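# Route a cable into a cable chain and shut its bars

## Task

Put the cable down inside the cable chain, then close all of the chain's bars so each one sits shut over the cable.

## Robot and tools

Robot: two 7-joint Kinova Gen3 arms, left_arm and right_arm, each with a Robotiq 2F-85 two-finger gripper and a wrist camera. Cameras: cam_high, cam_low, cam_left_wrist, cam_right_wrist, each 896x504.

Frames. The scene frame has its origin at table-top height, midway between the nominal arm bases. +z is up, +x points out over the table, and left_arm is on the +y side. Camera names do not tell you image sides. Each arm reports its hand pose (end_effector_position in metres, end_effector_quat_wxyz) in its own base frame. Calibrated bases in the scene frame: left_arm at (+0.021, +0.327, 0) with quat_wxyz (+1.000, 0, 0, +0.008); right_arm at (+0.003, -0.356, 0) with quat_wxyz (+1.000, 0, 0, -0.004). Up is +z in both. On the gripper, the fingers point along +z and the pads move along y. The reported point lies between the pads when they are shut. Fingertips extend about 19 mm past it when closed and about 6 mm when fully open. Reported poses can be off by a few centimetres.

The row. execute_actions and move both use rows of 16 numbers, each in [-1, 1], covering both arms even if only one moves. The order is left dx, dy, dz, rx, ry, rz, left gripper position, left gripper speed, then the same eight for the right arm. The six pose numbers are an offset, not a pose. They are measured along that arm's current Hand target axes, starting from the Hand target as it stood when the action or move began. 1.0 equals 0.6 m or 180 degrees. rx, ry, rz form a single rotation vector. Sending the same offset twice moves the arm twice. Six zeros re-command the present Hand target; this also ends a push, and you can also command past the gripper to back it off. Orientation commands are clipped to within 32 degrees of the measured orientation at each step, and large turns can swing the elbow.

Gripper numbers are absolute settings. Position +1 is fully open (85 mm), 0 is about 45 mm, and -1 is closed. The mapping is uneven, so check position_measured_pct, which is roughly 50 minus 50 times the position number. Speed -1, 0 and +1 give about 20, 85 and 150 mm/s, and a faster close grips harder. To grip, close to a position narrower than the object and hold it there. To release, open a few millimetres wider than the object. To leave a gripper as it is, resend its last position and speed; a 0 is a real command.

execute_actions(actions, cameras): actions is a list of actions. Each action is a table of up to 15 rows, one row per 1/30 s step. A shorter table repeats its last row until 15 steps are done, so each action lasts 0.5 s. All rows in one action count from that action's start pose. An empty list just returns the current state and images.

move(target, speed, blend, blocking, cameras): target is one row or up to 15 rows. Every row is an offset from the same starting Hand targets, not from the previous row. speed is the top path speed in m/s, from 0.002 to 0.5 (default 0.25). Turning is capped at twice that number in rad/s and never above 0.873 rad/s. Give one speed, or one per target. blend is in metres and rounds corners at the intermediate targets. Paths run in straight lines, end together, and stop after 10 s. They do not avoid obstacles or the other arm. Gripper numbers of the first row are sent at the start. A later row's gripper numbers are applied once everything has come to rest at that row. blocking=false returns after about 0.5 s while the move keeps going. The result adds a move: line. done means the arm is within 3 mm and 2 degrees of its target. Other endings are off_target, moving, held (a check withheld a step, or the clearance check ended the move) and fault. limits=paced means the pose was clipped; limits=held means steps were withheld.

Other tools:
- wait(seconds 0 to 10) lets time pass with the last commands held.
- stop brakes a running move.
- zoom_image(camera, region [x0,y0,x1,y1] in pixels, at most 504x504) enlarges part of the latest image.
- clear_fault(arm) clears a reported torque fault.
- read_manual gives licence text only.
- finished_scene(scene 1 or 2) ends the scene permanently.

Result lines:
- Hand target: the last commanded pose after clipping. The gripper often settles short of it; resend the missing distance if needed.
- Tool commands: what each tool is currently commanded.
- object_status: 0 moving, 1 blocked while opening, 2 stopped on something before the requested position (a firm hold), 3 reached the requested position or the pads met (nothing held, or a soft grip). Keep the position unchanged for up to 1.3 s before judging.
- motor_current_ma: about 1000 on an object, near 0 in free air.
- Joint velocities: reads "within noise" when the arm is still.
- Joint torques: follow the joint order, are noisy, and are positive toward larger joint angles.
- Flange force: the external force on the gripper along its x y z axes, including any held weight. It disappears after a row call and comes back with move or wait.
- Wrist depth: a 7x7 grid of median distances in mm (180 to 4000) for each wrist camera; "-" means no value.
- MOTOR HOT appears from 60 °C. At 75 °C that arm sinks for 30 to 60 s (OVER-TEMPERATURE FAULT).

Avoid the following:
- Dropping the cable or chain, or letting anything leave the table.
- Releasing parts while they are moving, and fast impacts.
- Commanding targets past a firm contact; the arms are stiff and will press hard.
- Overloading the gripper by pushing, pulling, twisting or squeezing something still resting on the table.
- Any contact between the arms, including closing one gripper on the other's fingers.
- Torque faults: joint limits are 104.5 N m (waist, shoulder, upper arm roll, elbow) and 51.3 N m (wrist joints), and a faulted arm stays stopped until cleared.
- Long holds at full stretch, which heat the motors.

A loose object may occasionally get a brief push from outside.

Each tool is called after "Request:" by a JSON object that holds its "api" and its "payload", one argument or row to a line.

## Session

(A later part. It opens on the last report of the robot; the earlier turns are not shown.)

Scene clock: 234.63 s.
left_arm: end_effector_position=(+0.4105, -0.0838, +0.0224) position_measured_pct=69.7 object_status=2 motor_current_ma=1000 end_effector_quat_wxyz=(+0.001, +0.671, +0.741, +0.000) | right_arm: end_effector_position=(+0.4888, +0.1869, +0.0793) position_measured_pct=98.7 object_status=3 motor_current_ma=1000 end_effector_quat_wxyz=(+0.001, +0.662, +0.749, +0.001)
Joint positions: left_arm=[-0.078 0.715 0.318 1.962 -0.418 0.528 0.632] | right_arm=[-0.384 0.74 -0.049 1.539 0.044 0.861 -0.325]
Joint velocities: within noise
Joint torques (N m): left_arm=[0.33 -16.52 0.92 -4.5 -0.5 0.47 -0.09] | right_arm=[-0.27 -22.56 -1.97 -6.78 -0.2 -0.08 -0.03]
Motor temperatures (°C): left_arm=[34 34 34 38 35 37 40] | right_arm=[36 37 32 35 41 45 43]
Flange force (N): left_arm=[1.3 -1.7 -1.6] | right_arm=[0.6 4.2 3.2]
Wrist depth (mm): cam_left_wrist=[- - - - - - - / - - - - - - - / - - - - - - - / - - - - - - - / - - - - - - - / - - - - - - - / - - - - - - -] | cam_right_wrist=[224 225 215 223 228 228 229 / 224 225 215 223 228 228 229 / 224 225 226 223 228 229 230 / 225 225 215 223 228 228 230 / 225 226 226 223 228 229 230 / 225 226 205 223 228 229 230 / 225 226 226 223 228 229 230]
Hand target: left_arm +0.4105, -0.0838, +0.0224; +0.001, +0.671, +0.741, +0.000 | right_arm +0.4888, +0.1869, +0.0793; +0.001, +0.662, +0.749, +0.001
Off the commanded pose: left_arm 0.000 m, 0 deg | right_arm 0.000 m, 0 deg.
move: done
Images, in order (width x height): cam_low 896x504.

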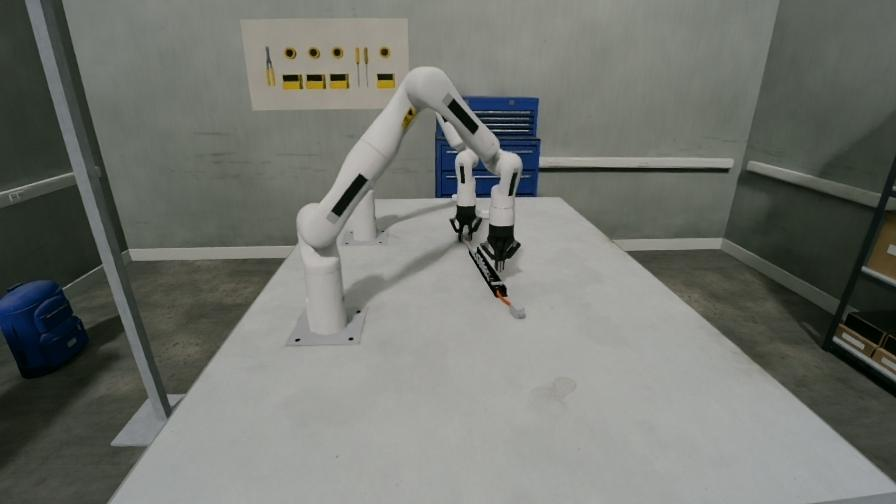

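Request:
{"api": "move", "payload": {
  "target": [0,0,0,0,0,0,-0.6,-1,-0.09,0,-0.05,0,0,0,-1,0],
  "speed": 0.15,
  "cameras": ["cam_right_wrist"]
}}

Request:
{"api": "zoom_image", "payload": {
  "camera": "cam_right_wrist",
  "region": [270, 50, 590, 400]
}}

Scene clock: 237.83 s.
left_arm: end_effector_position=(+0.4105, -0.0838, +0.0224) position_measured_pct=69.7 object_status=2 motor_current_ma=1000 end_effector_quat_wxyz=(+0.001, +0.671, +0.741, +0.000) | right_arm: end_effector_position=(+0.4953, +0.1334, +0.1093) position_measured_pct=98.7 object_status=3 motor_current_ma=1000 end_effector_quat_wxyz=(+0.000, +0.662, +0.749, +0.001)
Joint positions: left_arm=[-0.078 0.715 0.318 1.962 -0.418 0.528 0.632] | right_arm=[-0.28 0.677 -0.052 1.552 0.041 0.912 -0.222]
Joint velocities: within noise
Joint torques (N m): left_arm=[0.27 -16.52 0.88 -4.44 -0.48 0.44 -0.03] | right_arm=[-0.23 -21.83 -1.96 -7.16 -0.21 -0.06 -0.02]
Motor temperatures (°C): left_arm=[34 34 34 38 35 37 40] | right_arm=[36 37 32 35 41 45 43]
Flange force (N): left_arm=[1.2 -1.4 -1.7] | right_arm=[0.1 4.0 3.0]
Wrist depth (mm): cam_left_wrist=[- - - - - - - / - - - - - - - / - - - - - - - / - - - - - - - / - - - - - - - / - - - - - - - / - - - - - - -] | cam_right_wrist=[253 255 234 252 257 258 259 / 254 255 255 244 257 258 260 / 254 255 255 253 258 259 260 / 254 256 256 245 258 259 260 / 255 255 256 245 258 259 260 / 255 256 256 253 258 259 260 / 255 256 256 257 258 260 261]
Hand target: left_arm +0.4105, -0.0838, +0.0224; +0.001, +0.671, +0.741, +0.000 | right_arm +0.4954, +0.1333, +0.1093; +0.001, +0.662, +0.749, +0.001
Off the commanded pose: left_arm 0.000 m, 0 deg | right_arm 0.000 m, 0 deg.
move: done
Images, in order (width x height): cam_right_wrist 896x504.

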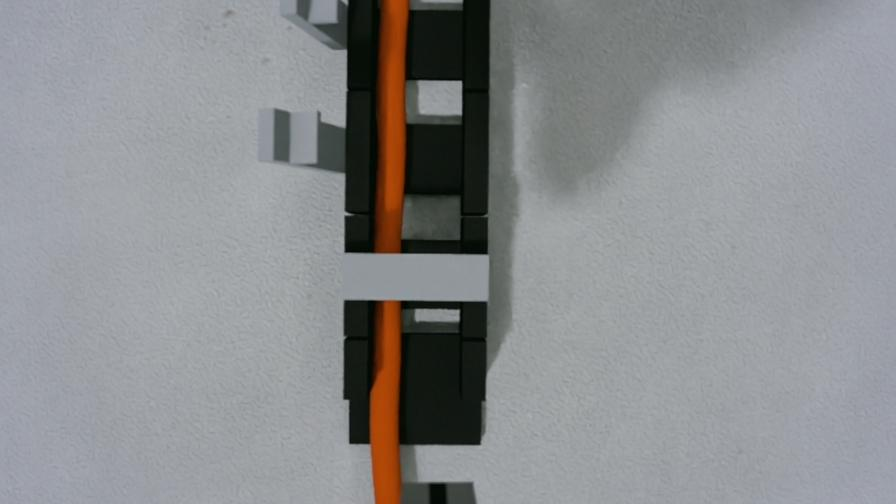

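Scaled by 1.440 from the camera's 896x504 image, which has a finer 1280x720 frame.

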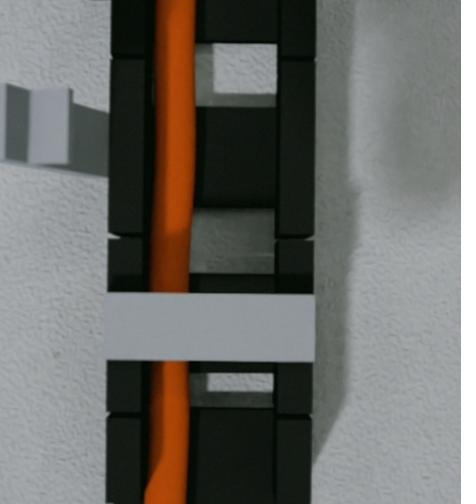

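Request:
{"api": "move", "payload": {
  "target": [
    [0,0,0,0,0,0,-0.6,-1,0.1437,-0.095,0,0,0,0,-1,0],
    [0,0,0,0,0,0,-0.6,-1,0.1437,-0.095,0.0855,0,0,0,-1,0],
    [0,0,0,0,0,0,-0.6,-1,0.1437,0,0.0855,0,0,0,-1,0],
    [0,0,0,0,0,0,-0.6,-1,0.1437,0,0.1092,0,0,0,-1,0]
  ],
  "speed": [0.2,0.1,0.06,0.03],
  "cameras": ["cam_low","cam_right_wrist"]
}}

Request:
{"api": "zoom_image", "payload": {
  "camera": "cam_low",
  "region": [475, 250, 525, 320]
}}

Scene clock: 245.73 s.
left_arm: end_effector_position=(+0.4105, -0.0838, +0.0224) position_measured_pct=69.7 object_status=2 motor_current_ma=1000 end_effector_quat_wxyz=(+0.001, +0.671, +0.741, +0.000) | right_arm: end_effector_position=(+0.4850, +0.2189, +0.0438) position_measured_pct=98.7 object_status=3 motor_current_ma=1000 end_effector_quat_wxyz=(+0.001, +0.662, +0.749, +0.001)
Joint positions: left_arm=[-0.078 0.715 0.318 1.962 -0.418 0.528 0.632] | right_arm=[-0.441 0.813 -0.051 1.528 0.053 0.8 -0.389]
Joint velocities: within noise
Joint torques (N m): left_arm=[0.17 -16.49 0.87 -4.35 -0.53 0.43 -0.12] | right_arm=[-0.19 -16.32 -1.93 -2.99 -0.25 0.11 -0.01]
Motor temperatures (°C): left_arm=[34 34 34 38 35 37 40] | right_arm=[36 37 32 35 41 45 43]
Flange force (N): left_arm=[0.7 -1.3 -1.7] | right_arm=[1.5 5.4 -9.4]
Wrist depth (mm): cam_left_wrist=[- - - - - - - / - - - - - - - / - - - - - - - / - - - - - - - / - - - - - - - / - - - - - - - / - - - - - - -] | cam_right_wrist=[190 191 - 192 193 193 194 / 190 191 191 188 193 194 194 / 190 191 183 192 193 194 194 / 190 191 183 188 193 194 194 / 190 191 183 192 193 194 195 / 190 191 181 188 193 194 195 / 191 191 181 192 193 194 195]
Hand target: left_arm +0.4105, -0.0838, +0.0224; +0.001, +0.671, +0.741, +0.000 | right_arm +0.4849, +0.2189, +0.0438; +0.001, +0.662, +0.749, +0.001
Off the commanded pose: left_arm 0.000 m, 0 deg | right_arm 0.000 m, 0 deg.
move: done
Images, in order (width x height): cam_low 896x504, cam_right_wrist 896x504.

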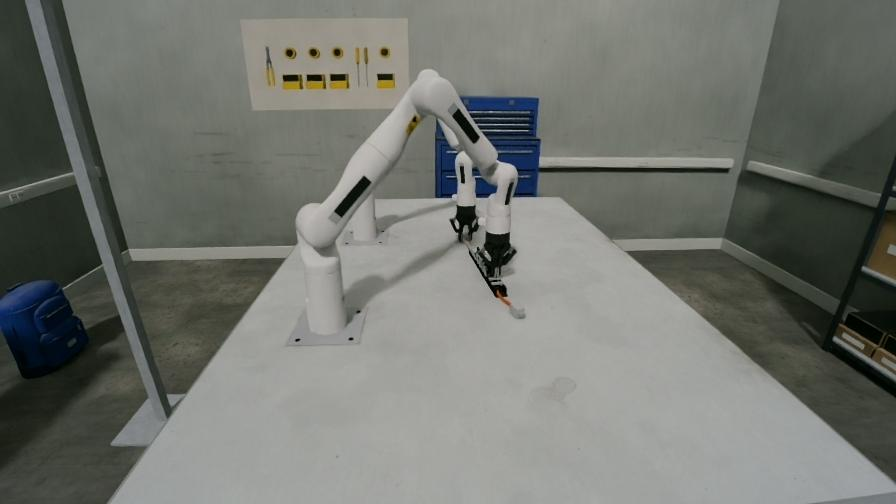

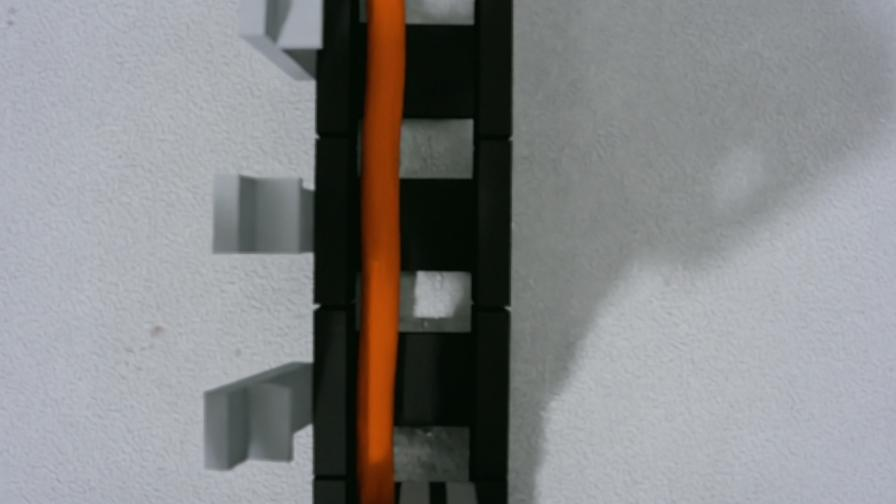

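Scaled by 7.200 from the camera's 896x504 image, which has a finer 1280x720 frame.

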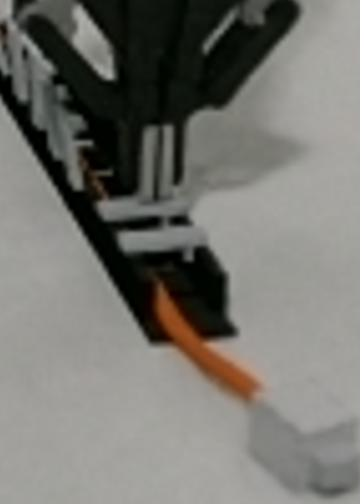

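Request:
{"api": "move", "payload": {
  "target": [
    [0,0,0,0,0,0,-0.6,-1,0,0,0.0015,0,0,0,-1,0],
    [0,0,0,0,0,0,-0.6,-1,0,0,-0.07,0,0,0,-1,0],
    [0,0,0,0,0,0,-0.6,-1,0.0537,-0.095,-0.07,0,0,0,-1,0],
    [0,0,0,0,0,0,-0.6,-1,0.0537,-0.095,-0.0237,0,0,0,-1,0],
    [0,0,0,0,0,0,-0.6,-1,0.0537,0,-0.0237,0,0,0,-1,0],
    [0,0,0,0,0,0,-0.6,-1,0.0537,0,0.001,0,0,0,-1,0]
  ],
  "speed": [0.02,0.1,0.2,0.1,0.06,0.03],
  "cameras": ["cam_low","cam_right_wrist"]
}}

Request:
{"api": "zoom_image", "payload": {
  "camera": "cam_low",
  "region": [465, 240, 525, 320]
}}

Scene clock: 253.57 s.
left_arm: end_effector_position=(+0.4105, -0.0838, +0.0224) position_measured_pct=69.7 object_status=2 motor_current_ma=1000 end_effector_quat_wxyz=(+0.001, +0.671, +0.741, +0.000) | right_arm: end_effector_position=(+0.4810, +0.2509, +0.0433) position_measured_pct=98.7 object_status=3 motor_current_ma=1000 end_effector_quat_wxyz=(+0.001, +0.662, +0.749, +0.001)
Joint positions: left_arm=[-0.078 0.715 0.318 1.962 -0.418 0.528 0.632] | right_arm=[-0.497 0.832 -0.052 1.486 0.053 0.824 -0.445]
Joint velocities: within noise
Joint torques (N m): left_arm=[0.32 -16.46 0.81 -4.49 -0.51 0.53 -0.05] | right_arm=[-0.31 -10.2 -2.09 -0.89 -0.29 -0.29 0]
Motor temperatures (°C): left_arm=[34 34 33 38 35 37 40] | right_arm=[36 37 32 35 41 45 43]
Flange force (N): left_arm=[1.4 -1.8 -1.8] | right_arm=[1.2 4.3 -21.8]
Wrist depth (mm): cam_left_wrist=[- - - - - - - / - - - - - - - / - - - - - - - / - - - - - - - / - - - - - - - / - - - - - - - / - - - - - - -] | cam_right_wrist=[190 190 - 188 193 194 194 / 190 191 191 190 193 194 194 / 190 191 191 192 193 194 195 / 190 191 - 188 193 194 195 / 190 191 182 192 193 194 195 / 190 191 182 188 193 194 195 / 190 191 182 192 193 194 195]
Hand target: left_arm +0.4105, -0.0838, +0.0224; +0.001, +0.671, +0.741, +0.000 | right_arm +0.4809, +0.2509, +0.0432; +0.001, +0.662, +0.749, +0.001
Off the commanded pose: left_arm 0.000 m, 0 deg | right_arm 0.000 m, 0 deg.
move: done
Images, in order (width x height): cam_low 896x504, cam_right_wrist 896x504.

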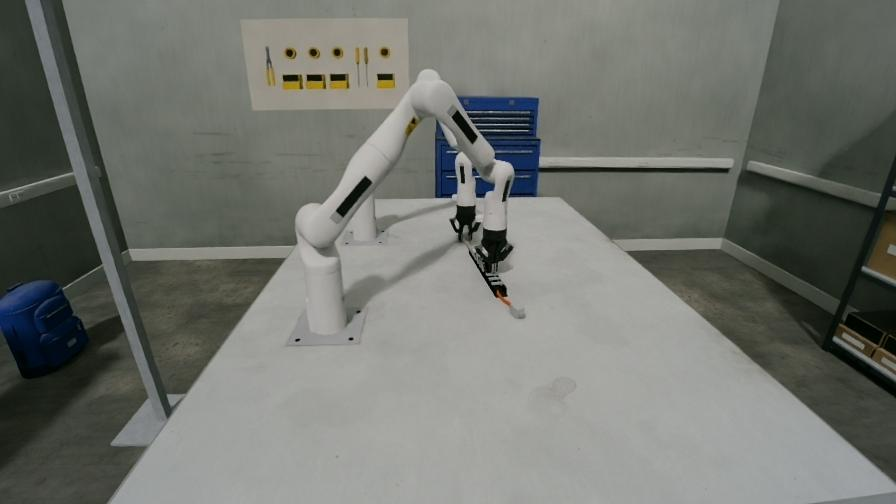

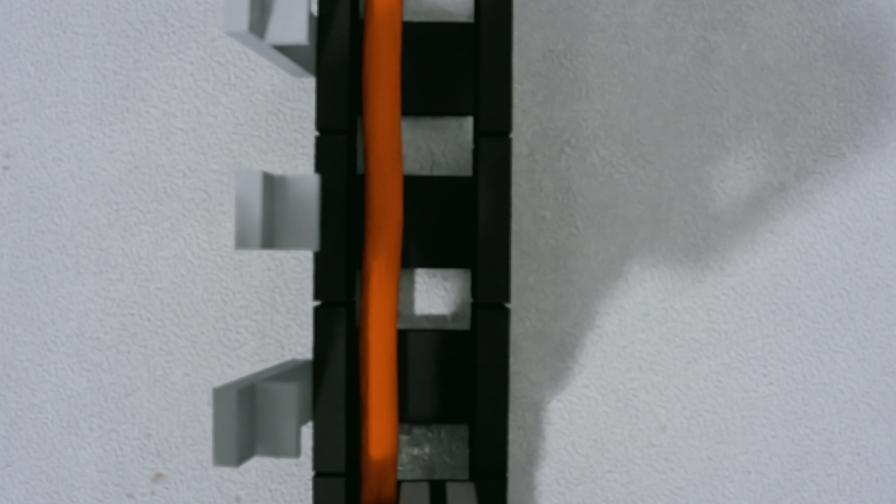

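Scaled by 6.300 from the camera's 896x504 image, which has a finer 1280x720 frame.

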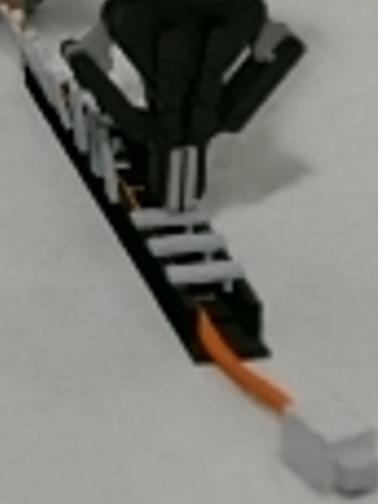

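Request:
{"api": "move", "payload": {
  "target": [
    [0,0,0,0,0,0,-0.6,-1,0,0,-0.07,0,0,0,-1,0],
    [0,0,0,0,0,0,-0.6,-1,0.0537,-0.095,-0.07,0,0,0,-1,0],
    [0,0,0,0,0,0,-0.6,-1,0.0537,-0.095,-0.0247,0,0,0,-1,0],
    [0,0,0,0,0,0,-0.6,-1,0.0537,0,-0.0247,0,0,0,-1,0],
    [0,0,0,0,0,0,-0.6,-1,0.0537,0,0.0003,0,0,0,-1,0]
  ],
  "speed": [0.1,0.2,0.1,0.06,0.03],
  "cameras": ["cam_right_wrist"]
}}

Request:
{"api": "move", "payload": {
  "target": [
    [0,0,0,0,0,0,-0.6,-1,0,0,-0.07,0,0,0,-1,0],
    [0,0,0,0,0,0,-0.6,-1,0.0537,-0.095,-0.07,0,0,0,-1,0],
    [0,0,0,0,0,0,-0.6,-1,0.0537,-0.095,-0.0247,0,0,0,-1,0],
    [0,0,0,0,0,0,-0.6,-1,0.0537,0,-0.0247,0,0,0,-1,0],
    [0,0,0,0,0,0,-0.6,-1,0.0537,0,0.0003,0,0,0,-1,0]
  ],
  "speed": [0.1,0.2,0.1,0.06,0.03],
  "cameras": ["cam_low","cam_high","cam_right_wrist"]
}}

Request:
{"api": "zoom_image", "payload": {
  "camera": "cam_low",
  "region": [465, 240, 525, 320]
}}

Scene clock: 262.93 s.
left_arm: end_effector_position=(+0.4105, -0.0838, +0.0224) position_measured_pct=69.7 object_status=2 motor_current_ma=1000 end_effector_quat_wxyz=(+0.001, +0.671, +0.741, +0.000) | right_arm: end_effector_position=(+0.4771, +0.2829, +0.0432) position_measured_pct=98.7 object_status=3 motor_current_ma=1000 end_effector_quat_wxyz=(+0.001, +0.662, +0.749, +0.001)
Joint positions: left_arm=[-0.078 0.715 0.318 1.962 -0.418 0.528 0.632] | right_arm=[-0.551 0.853 -0.053 1.435 0.054 0.852 -0.497]
Joint velocities: within noise
Joint torques (N m): left_arm=[0.26 -16.43 0.92 -4.4 -0.5 0.49 -0.12] | right_arm=[-0.44 -8.55 -2.16 -1.01 -0.28 -1 -0.01]
Motor temperatures (°C): left_arm=[34 35 33 38 35 37 40] | right_arm=[36 37 32 35 41 45 43]
Flange force (N): left_arm=[1.0 -1.6 -1.7] | right_arm=[0.5 2.6 -26.2]
Wrist depth (mm): cam_left_wrist=[- - - - - - - / - - - - - - - / - - - - - - - / - - - - - - - / - - - - - - - / - - - - - - - / - - - - - - -] | cam_right_wrist=[190 - - 188 193 194 194 / 190 191 191 192 193 194 194 / 190 191 191 192 193 194 195 / 190 191 184 188 193 194 195 / 190 191 191 192 193 194 195 / 191 191 - 189 193 194 195 / 190 191 183 192 193 194 195]
Hand target: left_arm +0.4105, -0.0838, +0.0224; +0.001, +0.671, +0.741, +0.000 | right_arm +0.4770, +0.2829, +0.0430; +0.001, +0.662, +0.749, +0.001
Off the commanded pose: left_arm 0.000 m, 0 deg | right_arm 0.000 m, 0 deg.
move: done
Images, in order (width x height): cam_right_wrist 896x504.

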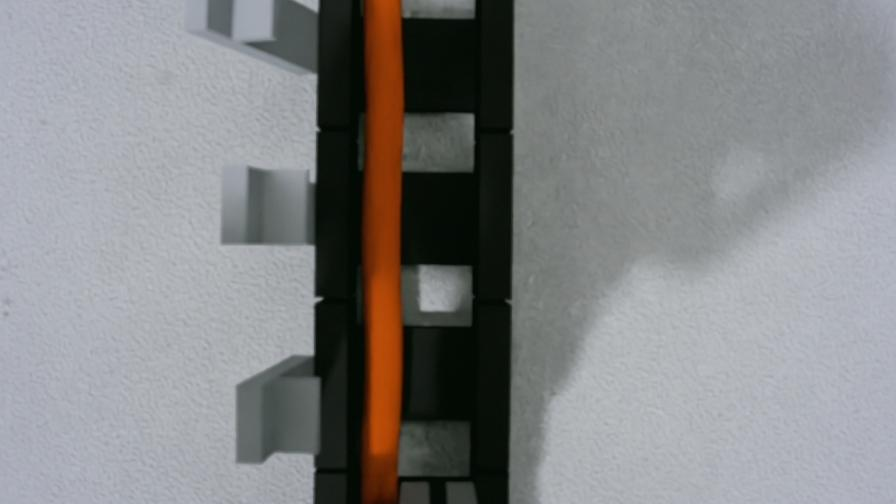

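Scene clock: 265.83 s.
left_arm: end_effector_position=(+0.4105, -0.0838, +0.0224) position_measured_pct=69.7 object_status=2 motor_current_ma=1000 end_effector_quat_wxyz=(+0.001, +0.671, +0.741, +0.000) | right_arm: end_effector_position=(+0.4731, +0.3149, +0.0430) position_measured_pct=98.7 object_status=3 motor_current_ma=1000 end_effector_quat_wxyz=(+0.001, +0.662, +0.749, +0.001)
Joint positions: left_arm=[-0.078 0.715 0.318 1.962 -0.418 0.528 0.632] | right_arm=[-0.603 0.879 -0.053 1.377 0.054 0.886 -0.547]
Joint velocities: within noise
Joint torques (N m): left_arm=[0.3 -16.5 0.89 -4.47 -0.52 0.49 -0.09] | right_arm=[-0.33 -7.42 -2.02 0.19 -0.25 -0.57 -0.01]
Motor temperatures (°C): left_arm=[34 35 33 38 35 37 40] | right_arm=[36 37 32 35 41 45 43]
Flange force (N): left_arm=[1.2 -1.7 -1.6] | right_arm=[1.6 4.2 -28.0]
Wrist depth (mm): cam_left_wrist=[- - - - - - - / - - - - - - - / - - - - - - - / - - - - - - - / - - - - - - - / - - - - - - - / - - - - - - -] | cam_right_wrist=[190 - - 188 193 193 194 / 190 191 191 192 193 194 195 / 190 191 184 188 193 194 195 / 190 191 191 188 193 194 195 / 190 191 191 192 193 194 195 / 190 191 183 189 193 194 195 / 190 191 192 192 194 194 195]
Hand target: left_arm +0.4105, -0.0838, +0.0224; +0.001, +0.671, +0.741, +0.000 | right_arm +0.4730, +0.3149, +0.0428; +0.001, +0.662, +0.749, +0.001
Off the commanded pose: left_arm 0.000 m, 0 deg | right_arm 0.000 m, 0 deg.
move: done
Images, in order (width x height): cam_high 896x504, cam_low 896x504, cam_right_wrist 896x504.

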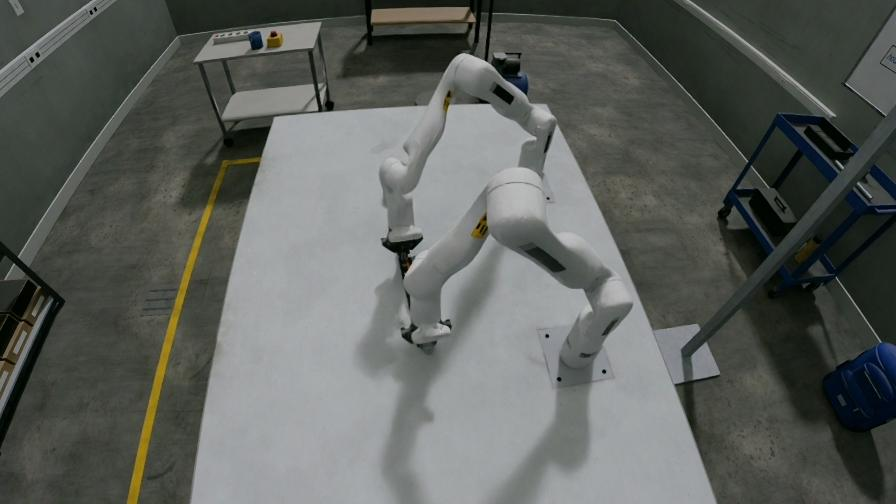

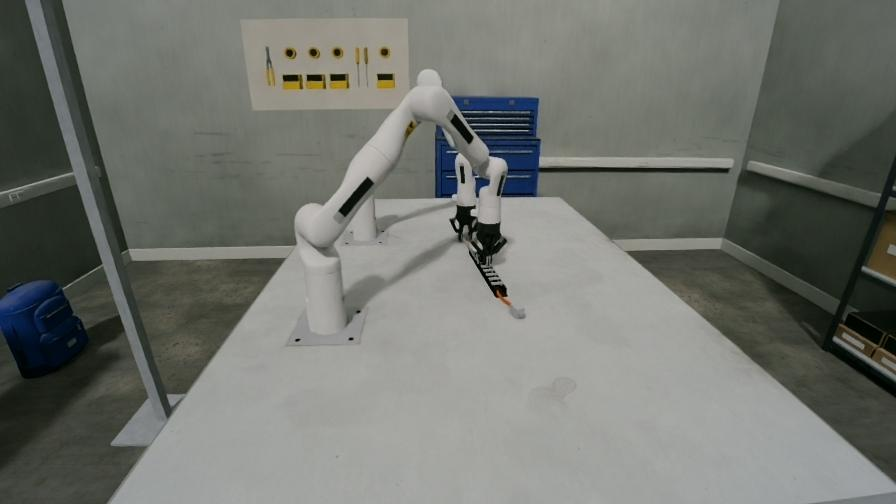

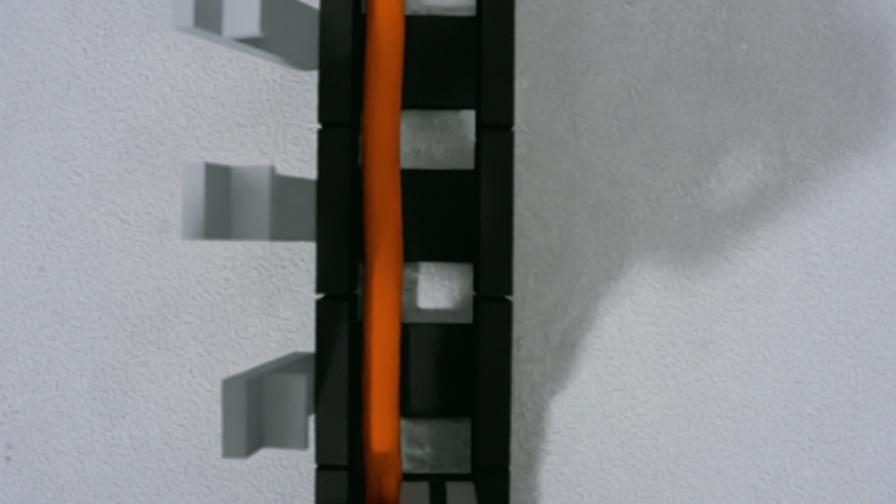

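Scaled by 6.300 from the camera's 896x504 image, which has a finer 1280x720 frame.

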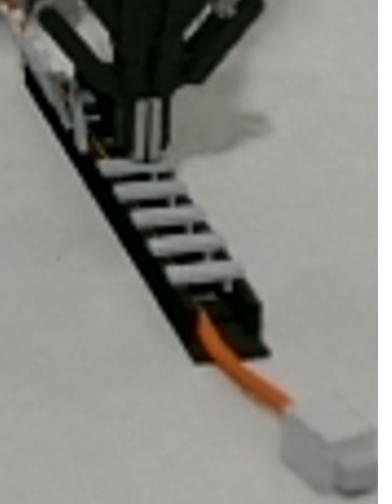

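Request:
{"api": "move", "payload": {
  "target": [
    [0,0,0,0,0,0,-0.6,-1,0,0,-0.07,0,0,0,-1,0],
    [0,0,0,0,0,0,-0.6,-1,0.056,-0.095,-0.07,0,0,0,-1,0],
    [0,0,0,0,0,0,-0.6,-1,0.056,-0.095,-0.0247,0,0,0,-1,0],
    [0,0,0,0,0,0,-0.6,-1,0.056,0,-0.0247,0,0,0,-1,0],
    [0,0,0,0,0,0,-0.6,-1,0.056,0,0,0,0,0,-1,0]
  ],
  "speed": [0.1,0.2,0.1,0.06,0.03],
  "cameras": ["cam_right_wrist"]
}}

Request:
{"api": "move", "payload": {
  "target": [
    [0,0,0,0,0,0,-0.6,-1,0,0,-0.07,0,0,0,-1,0],
    [0,0,0,0,0,0,-0.6,-1,0.0548,-0.095,-0.07,0,0,0,-1,0],
    [0,0,0,0,0,0,-0.6,-1,0.0548,-0.095,-0.0247,0,0,0,-1,0],
    [0,0,0,0,0,0,-0.6,-1,0.0548,0,-0.0247,0,0,0,-1,0],
    [0,0,0,0,0,0,-0.6,-1,0.0548,0,0,0,0,0,-1,0]
  ],
  "speed": [0.1,0.2,0.1,0.06,0.03],
  "cameras": ["cam_low","cam_high","cam_right_wrist"]
}}

Request:
{"api": "zoom_image", "payload": {
  "camera": "cam_low",
  "region": [465, 240, 525, 320]
}}

Scene clock: 275.53 s.
left_arm: end_effector_position=(+0.4105, -0.0838, +0.0224) position_measured_pct=69.7 object_status=2 motor_current_ma=1000 end_effector_quat_wxyz=(+0.001, +0.671, +0.741, +0.000) | right_arm: end_effector_position=(+0.4690, +0.3483, +0.0430) position_measured_pct=98.7 object_status=3 motor_current_ma=1000 end_effector_quat_wxyz=(+0.001, +0.662, +0.749, +0.001)
Joint positions: left_arm=[-0.078 0.715 0.318 1.962 -0.418 0.528 0.632] | right_arm=[-0.654 0.909 -0.053 1.306 0.053 0.926 -0.595]
Joint velocities: within noise
Joint torques (N m): left_arm=[0.26 -16.44 0.79 -4.5 -0.49 0.5 -0.1] | right_arm=[-0.31 -8 -1.94 -0.17 -0.22 -0.69 0]
Motor temperatures (°C): left_arm=[34 35 33 38 35 37 40] | right_arm=[36 37 32 35 41 45 43]
Flange force (N): left_arm=[1.2 -1.9 -1.8] | right_arm=[1.7 3.9 -27.4]
Wrist depth (mm): cam_left_wrist=[- - - - - - - / - - - - - - - / - - - - - - - / - - - - - - - / - - - - - - - / - - - - - - - / - - - - - - -] | cam_right_wrist=[190 - - 188 193 194 194 / 190 191 191 192 193 193 194 / 190 191 - 192 193 194 195 / 190 191 192 188 193 194 195 / 190 191 192 192 193 194 195 / 190 - - 189 194 194 195 / 191 191 192 193 193 194 195]
Hand target: left_arm +0.4105, -0.0838, +0.0224; +0.001, +0.671, +0.741, +0.000 | right_arm +0.4689, +0.3482, +0.0428; +0.001, +0.662, +0.749, +0.001
Off the commanded pose: left_arm 0.000 m, 0 deg | right_arm 0.000 m, 0 deg.
move: done
Images, in order (width x height): cam_right_wrist 896x504.

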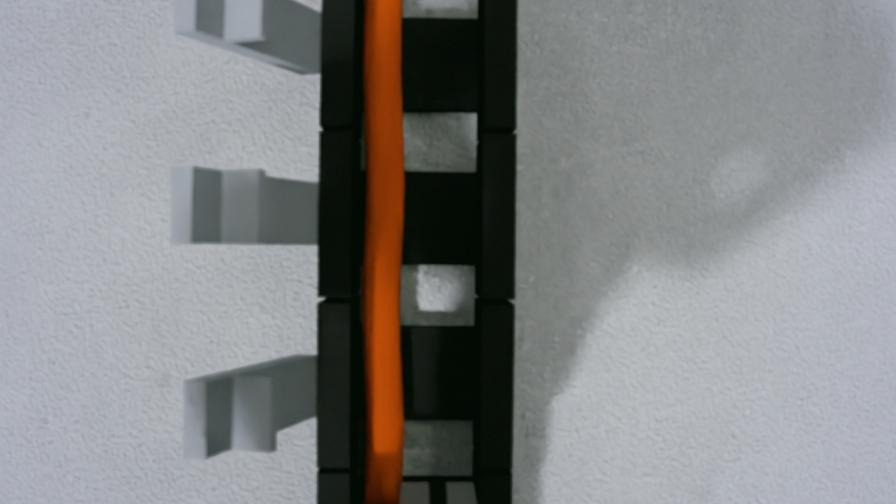

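Scene clock: 278.43 s.
left_arm: end_effector_position=(+0.4105, -0.0838, +0.0224) position_measured_pct=69.7 object_status=2 motor_current_ma=1000 end_effector_quat_wxyz=(+0.001, +0.671, +0.741, +0.000) | right_arm: end_effector_position=(+0.4649, +0.3809, +0.0431) position_measured_pct=98.7 object_status=3 motor_current_ma=1000 end_effector_quat_wxyz=(+0.001, +0.662, +0.749, +0.001)
Joint positions: left_arm=[-0.078 0.715 0.318 1.962 -0.418 0.528 0.632] | right_arm=[-0.702 0.943 -0.052 1.227 0.052 0.971 -0.639]
Joint velocities: within noise
Joint torques (N m): left_arm=[0.23 -16.43 0.91 -4.5 -0.51 0.47 -0.08] | right_arm=[-0.28 -8.56 -1.98 -1.21 -0.2 -1.49 -0.01]
Motor temperatures (°C): left_arm=[34 35 33 38 35 37 40] | right_arm=[36 37 32 35 41 45 43]
Flange force (N): left_arm=[1.1 -1.9 -1.7] | right_arm=[1.0 2.3 -28.0]
Wrist depth (mm): cam_left_wrist=[- - - - - - - / - - - - - - - / - - - - - - - / - - - - - - - / - - - - - - - / - - - - - - - / - - - - - - -] | cam_right_wrist=[190 - - 188 193 194 195 / 190 191 191 192 193 194 194 / 190 191 - 192 193 194 195 / 190 191 - 188 193 194 195 / 190 191 191 192 193 194 195 / 190 - - 189 194 194 195 / 190 191 192 192 193 194 195]
Hand target: left_arm +0.4105, -0.0838, +0.0224; +0.001, +0.671, +0.741, +0.000 | right_arm +0.4648, +0.3808, +0.0428; +0.001, +0.662, +0.749, +0.001
Off the commanded pose: left_arm 0.000 m, 0 deg | right_arm 0.000 m, 0 deg.
move: done
Images, in order (width x height): cam_high 896x504, cam_low 896x504, cam_right_wrist 896x504.

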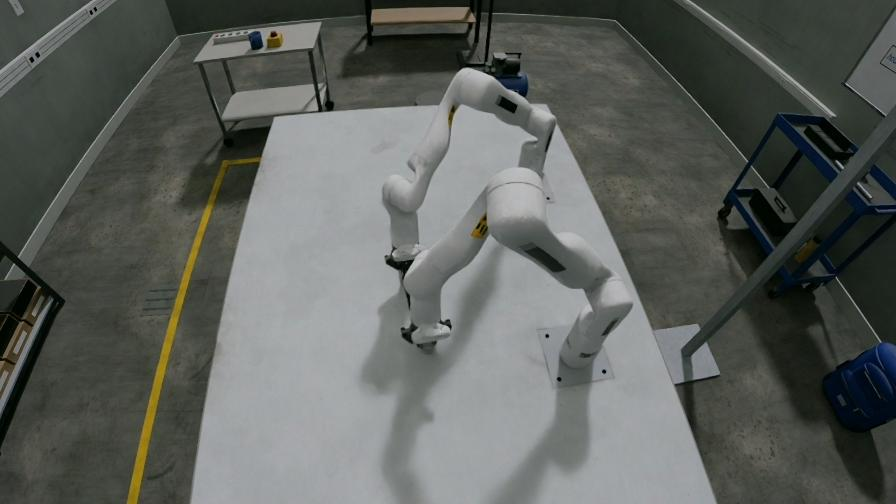

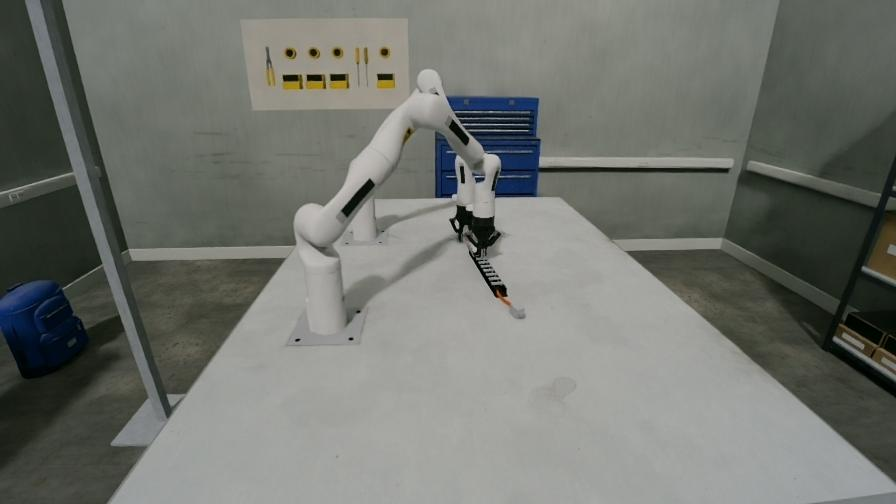

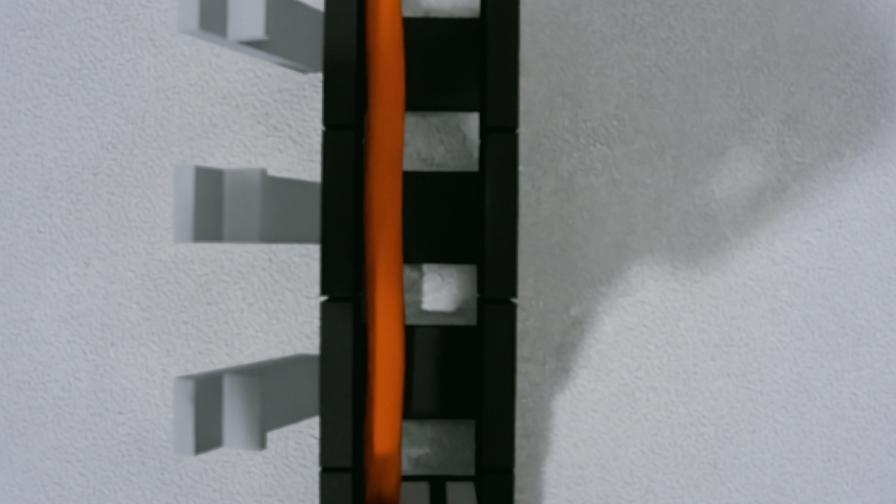

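Scaled by 6.300 from the camera's 896x504 image, which has a finer 1280x720 frame.

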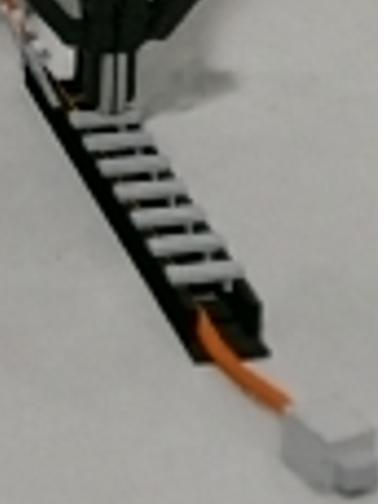

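Request:
{"api": "move", "payload": {
  "target": [
    [0,0,0,0,0,0,-0.6,-1,0,0,-0.07,0,0,0,-1,0],
    [0,0,0,0,0,0,-0.6,-1,0.0548,-0.098,-0.07,0,0,0,-1,0],
    [0,0,0,0,0,0,-0.6,-1,0.0548,-0.098,-0.0247,0,0,0,-1,0],
    [0,0,0,0,0,0,-0.6,-1,0.0548,0.002,-0.0247,0,0,0,-1,0],
    [0,0,0,0,0,0,-0.6,-1,0.0548,0.002,0,0,0,0,-1,0]
  ],
  "speed": [0.1,0.2,0.1,0.06,0.03],
  "cameras": ["cam_right_wrist","cam_low"]
}}

Request:
{"api": "move", "payload": {
  "target": [0,0,0,0,0,0,0.0,-1,0,0,-0.1,0,0,0,-1,0],
  "speed": 0.1,
  "cameras": ["cam_right_wrist","cam_left_wrist"]
}}

Scene clock: 287.53 s.
left_arm: end_effector_position=(+0.4105, -0.0838, +0.0224) position_measured_pct=69.7 object_status=2 motor_current_ma=1000 end_effector_quat_wxyz=(+0.001, +0.671, +0.741, +0.000) | right_arm: end_effector_position=(+0.4621, +0.4137, +0.0431) position_measured_pct=98.7 object_status=3 motor_current_ma=1000 end_effector_quat_wxyz=(+0.001, +0.662, +0.749, +0.001)
Joint positions: left_arm=[-0.078 0.715 0.318 1.962 -0.418 0.528 0.632] | right_arm=[-0.747 0.985 -0.051 1.131 0.051 1.025 -0.679]
Joint velocities: within noise
Joint torques (N m): left_arm=[0.37 -16.56 0.86 -4.51 -0.46 0.45 -0.09] | right_arm=[0.17 -10.04 -1.61 -0.49 -0.06 -0.34 0]
Motor temperatures (°C): left_arm=[34 35 33 38 35 37 40] | right_arm=[36 37 32 35 41 45 43]
Flange force (N): left_arm=[1.4 -1.6 -1.7] | right_arm=[3.7 4.6 -24.4]
Wrist depth (mm): cam_left_wrist=[- - - - - - - / - - - - - - - / - - - - - - - / - - - - - - - / - - - - - - - / - - - - - - - / - - - - - - -] | cam_right_wrist=[190 191 191 192 193 194 194 / 190 191 191 192 193 194 194 / 190 191 182 192 193 194 194 / 190 191 182 189 193 194 195 / 190 191 182 192 193 194 195 / 190 - 181 188 193 194 195 / 191 191 182 193 194 194 195]
Hand target: left_arm +0.4105, -0.0838, +0.0224; +0.001, +0.671, +0.741, +0.000 | right_arm +0.4620, +0.4136, +0.0428; +0.001, +0.662, +0.749, +0.001
Off the commanded pose: left_arm 0.000 m, 0 deg | right_arm 0.000 m, 0 deg.
move: done
Images, in order (width x height): cam_low 896x504, cam_right_wrist 896x504.

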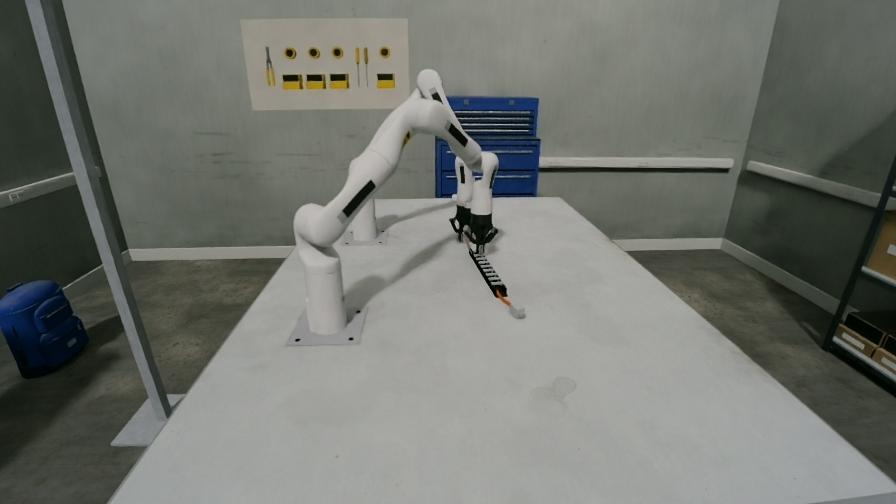

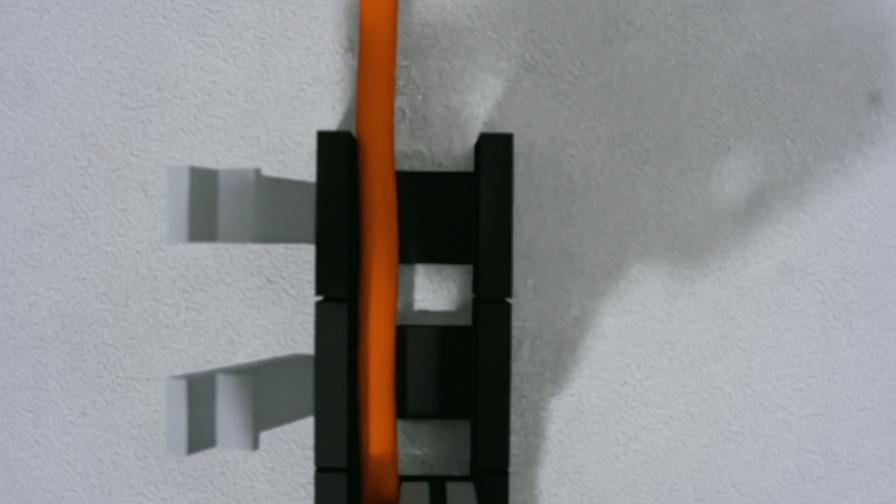

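Scene clock: 288.67 s.
left_arm: end_effector_position=(+0.4105, -0.0838, +0.0224) position_measured_pct=49.8 object_status=0 motor_current_ma=0 end_effector_quat_wxyz=(+0.001, +0.671, +0.741, +0.000) | right_arm: end_effector_position=(+0.4619, +0.4136, +0.1028) position_measured_pct=98.7 object_status=3 motor_current_ma=1000 end_effector_quat_wxyz=(+0.001, +0.662, +0.749, +0.001)
Joint positions: left_arm=[-0.078 0.715 0.318 1.962 -0.418 0.528 0.632] | right_arm=[-0.748 0.911 -0.052 1.081 0.046 1.149 -0.675]
Joint velocities: within noise
Joint torques (N m): left_arm=[0.84 -17.85 1.68 -4.82 -0.3 0.35 -0.12] | right_arm=[-0.23 -26.25 -1.94 -8.23 -0.22 -0.1 0.02]
Motor temperatures (°C): left_arm=[34 35 33 38 35 37 40] | right_arm=[36 37 32 35 41 45 43]
Flange force (N): left_arm=[2.3 -1.0 1.9] | right_arm=[2.9 4.6 2.2]
Wrist depth (mm): cam_left_wrist=[- - - - - - - / - - - - - - - / - - - - - - - / - - - - - - - / - - - - - - - / - - - - - - - / - - - - - - -] | cam_right_wrist=[247 248 249 250 251 252 253 / 247 248 249 250 251 252 253 / 248 249 249 238 251 252 253 / 247 249 249 246 251 252 253 / 248 249 249 246 251 252 254 / 248 249 249 246 252 252 254 / 248 249 250 224 251 252 254]
Hand target: left_arm +0.4105, -0.0838, +0.0224; +0.001, +0.671, +0.741, +0.000 | right_arm +0.4619, +0.4136, +0.1028; +0.001, +0.662, +0.749, +0.001
Off the commanded pose: left_arm 0.000 m, 0 deg | right_arm 0.000 m, 0 deg.
move: done
Images, in order (width x height): cam_left_wrist 896x504, cam_right_wrist 896x504.

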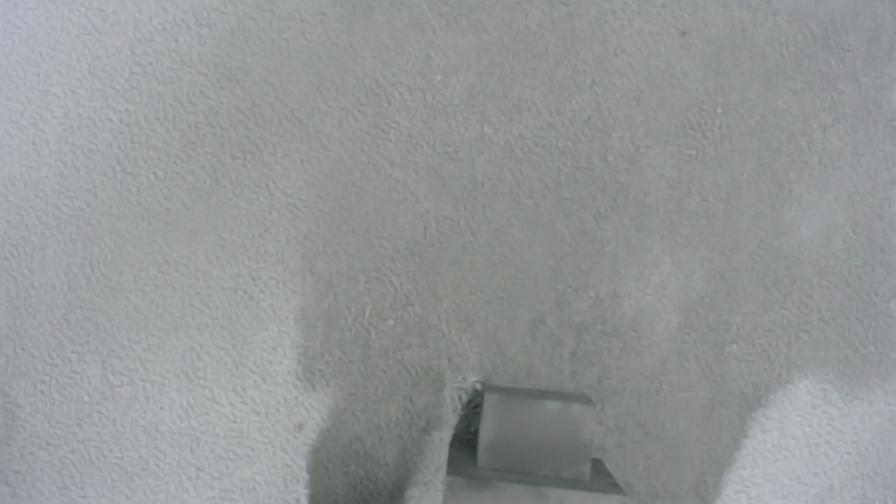

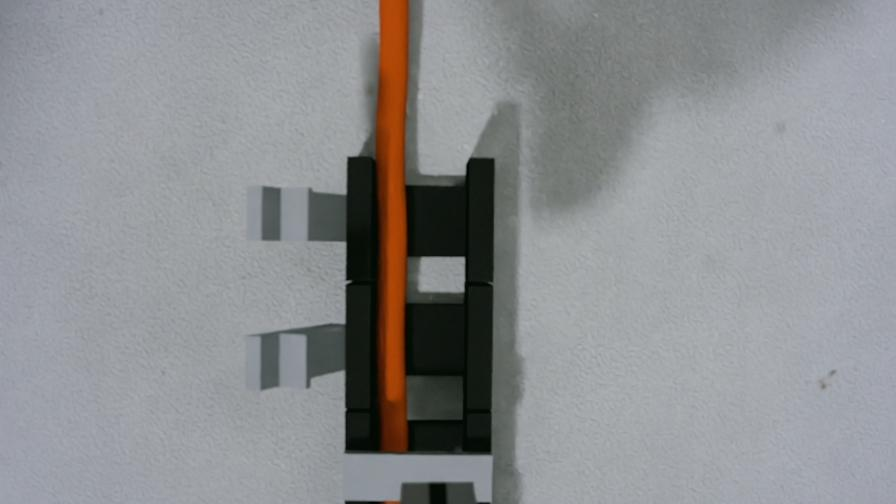

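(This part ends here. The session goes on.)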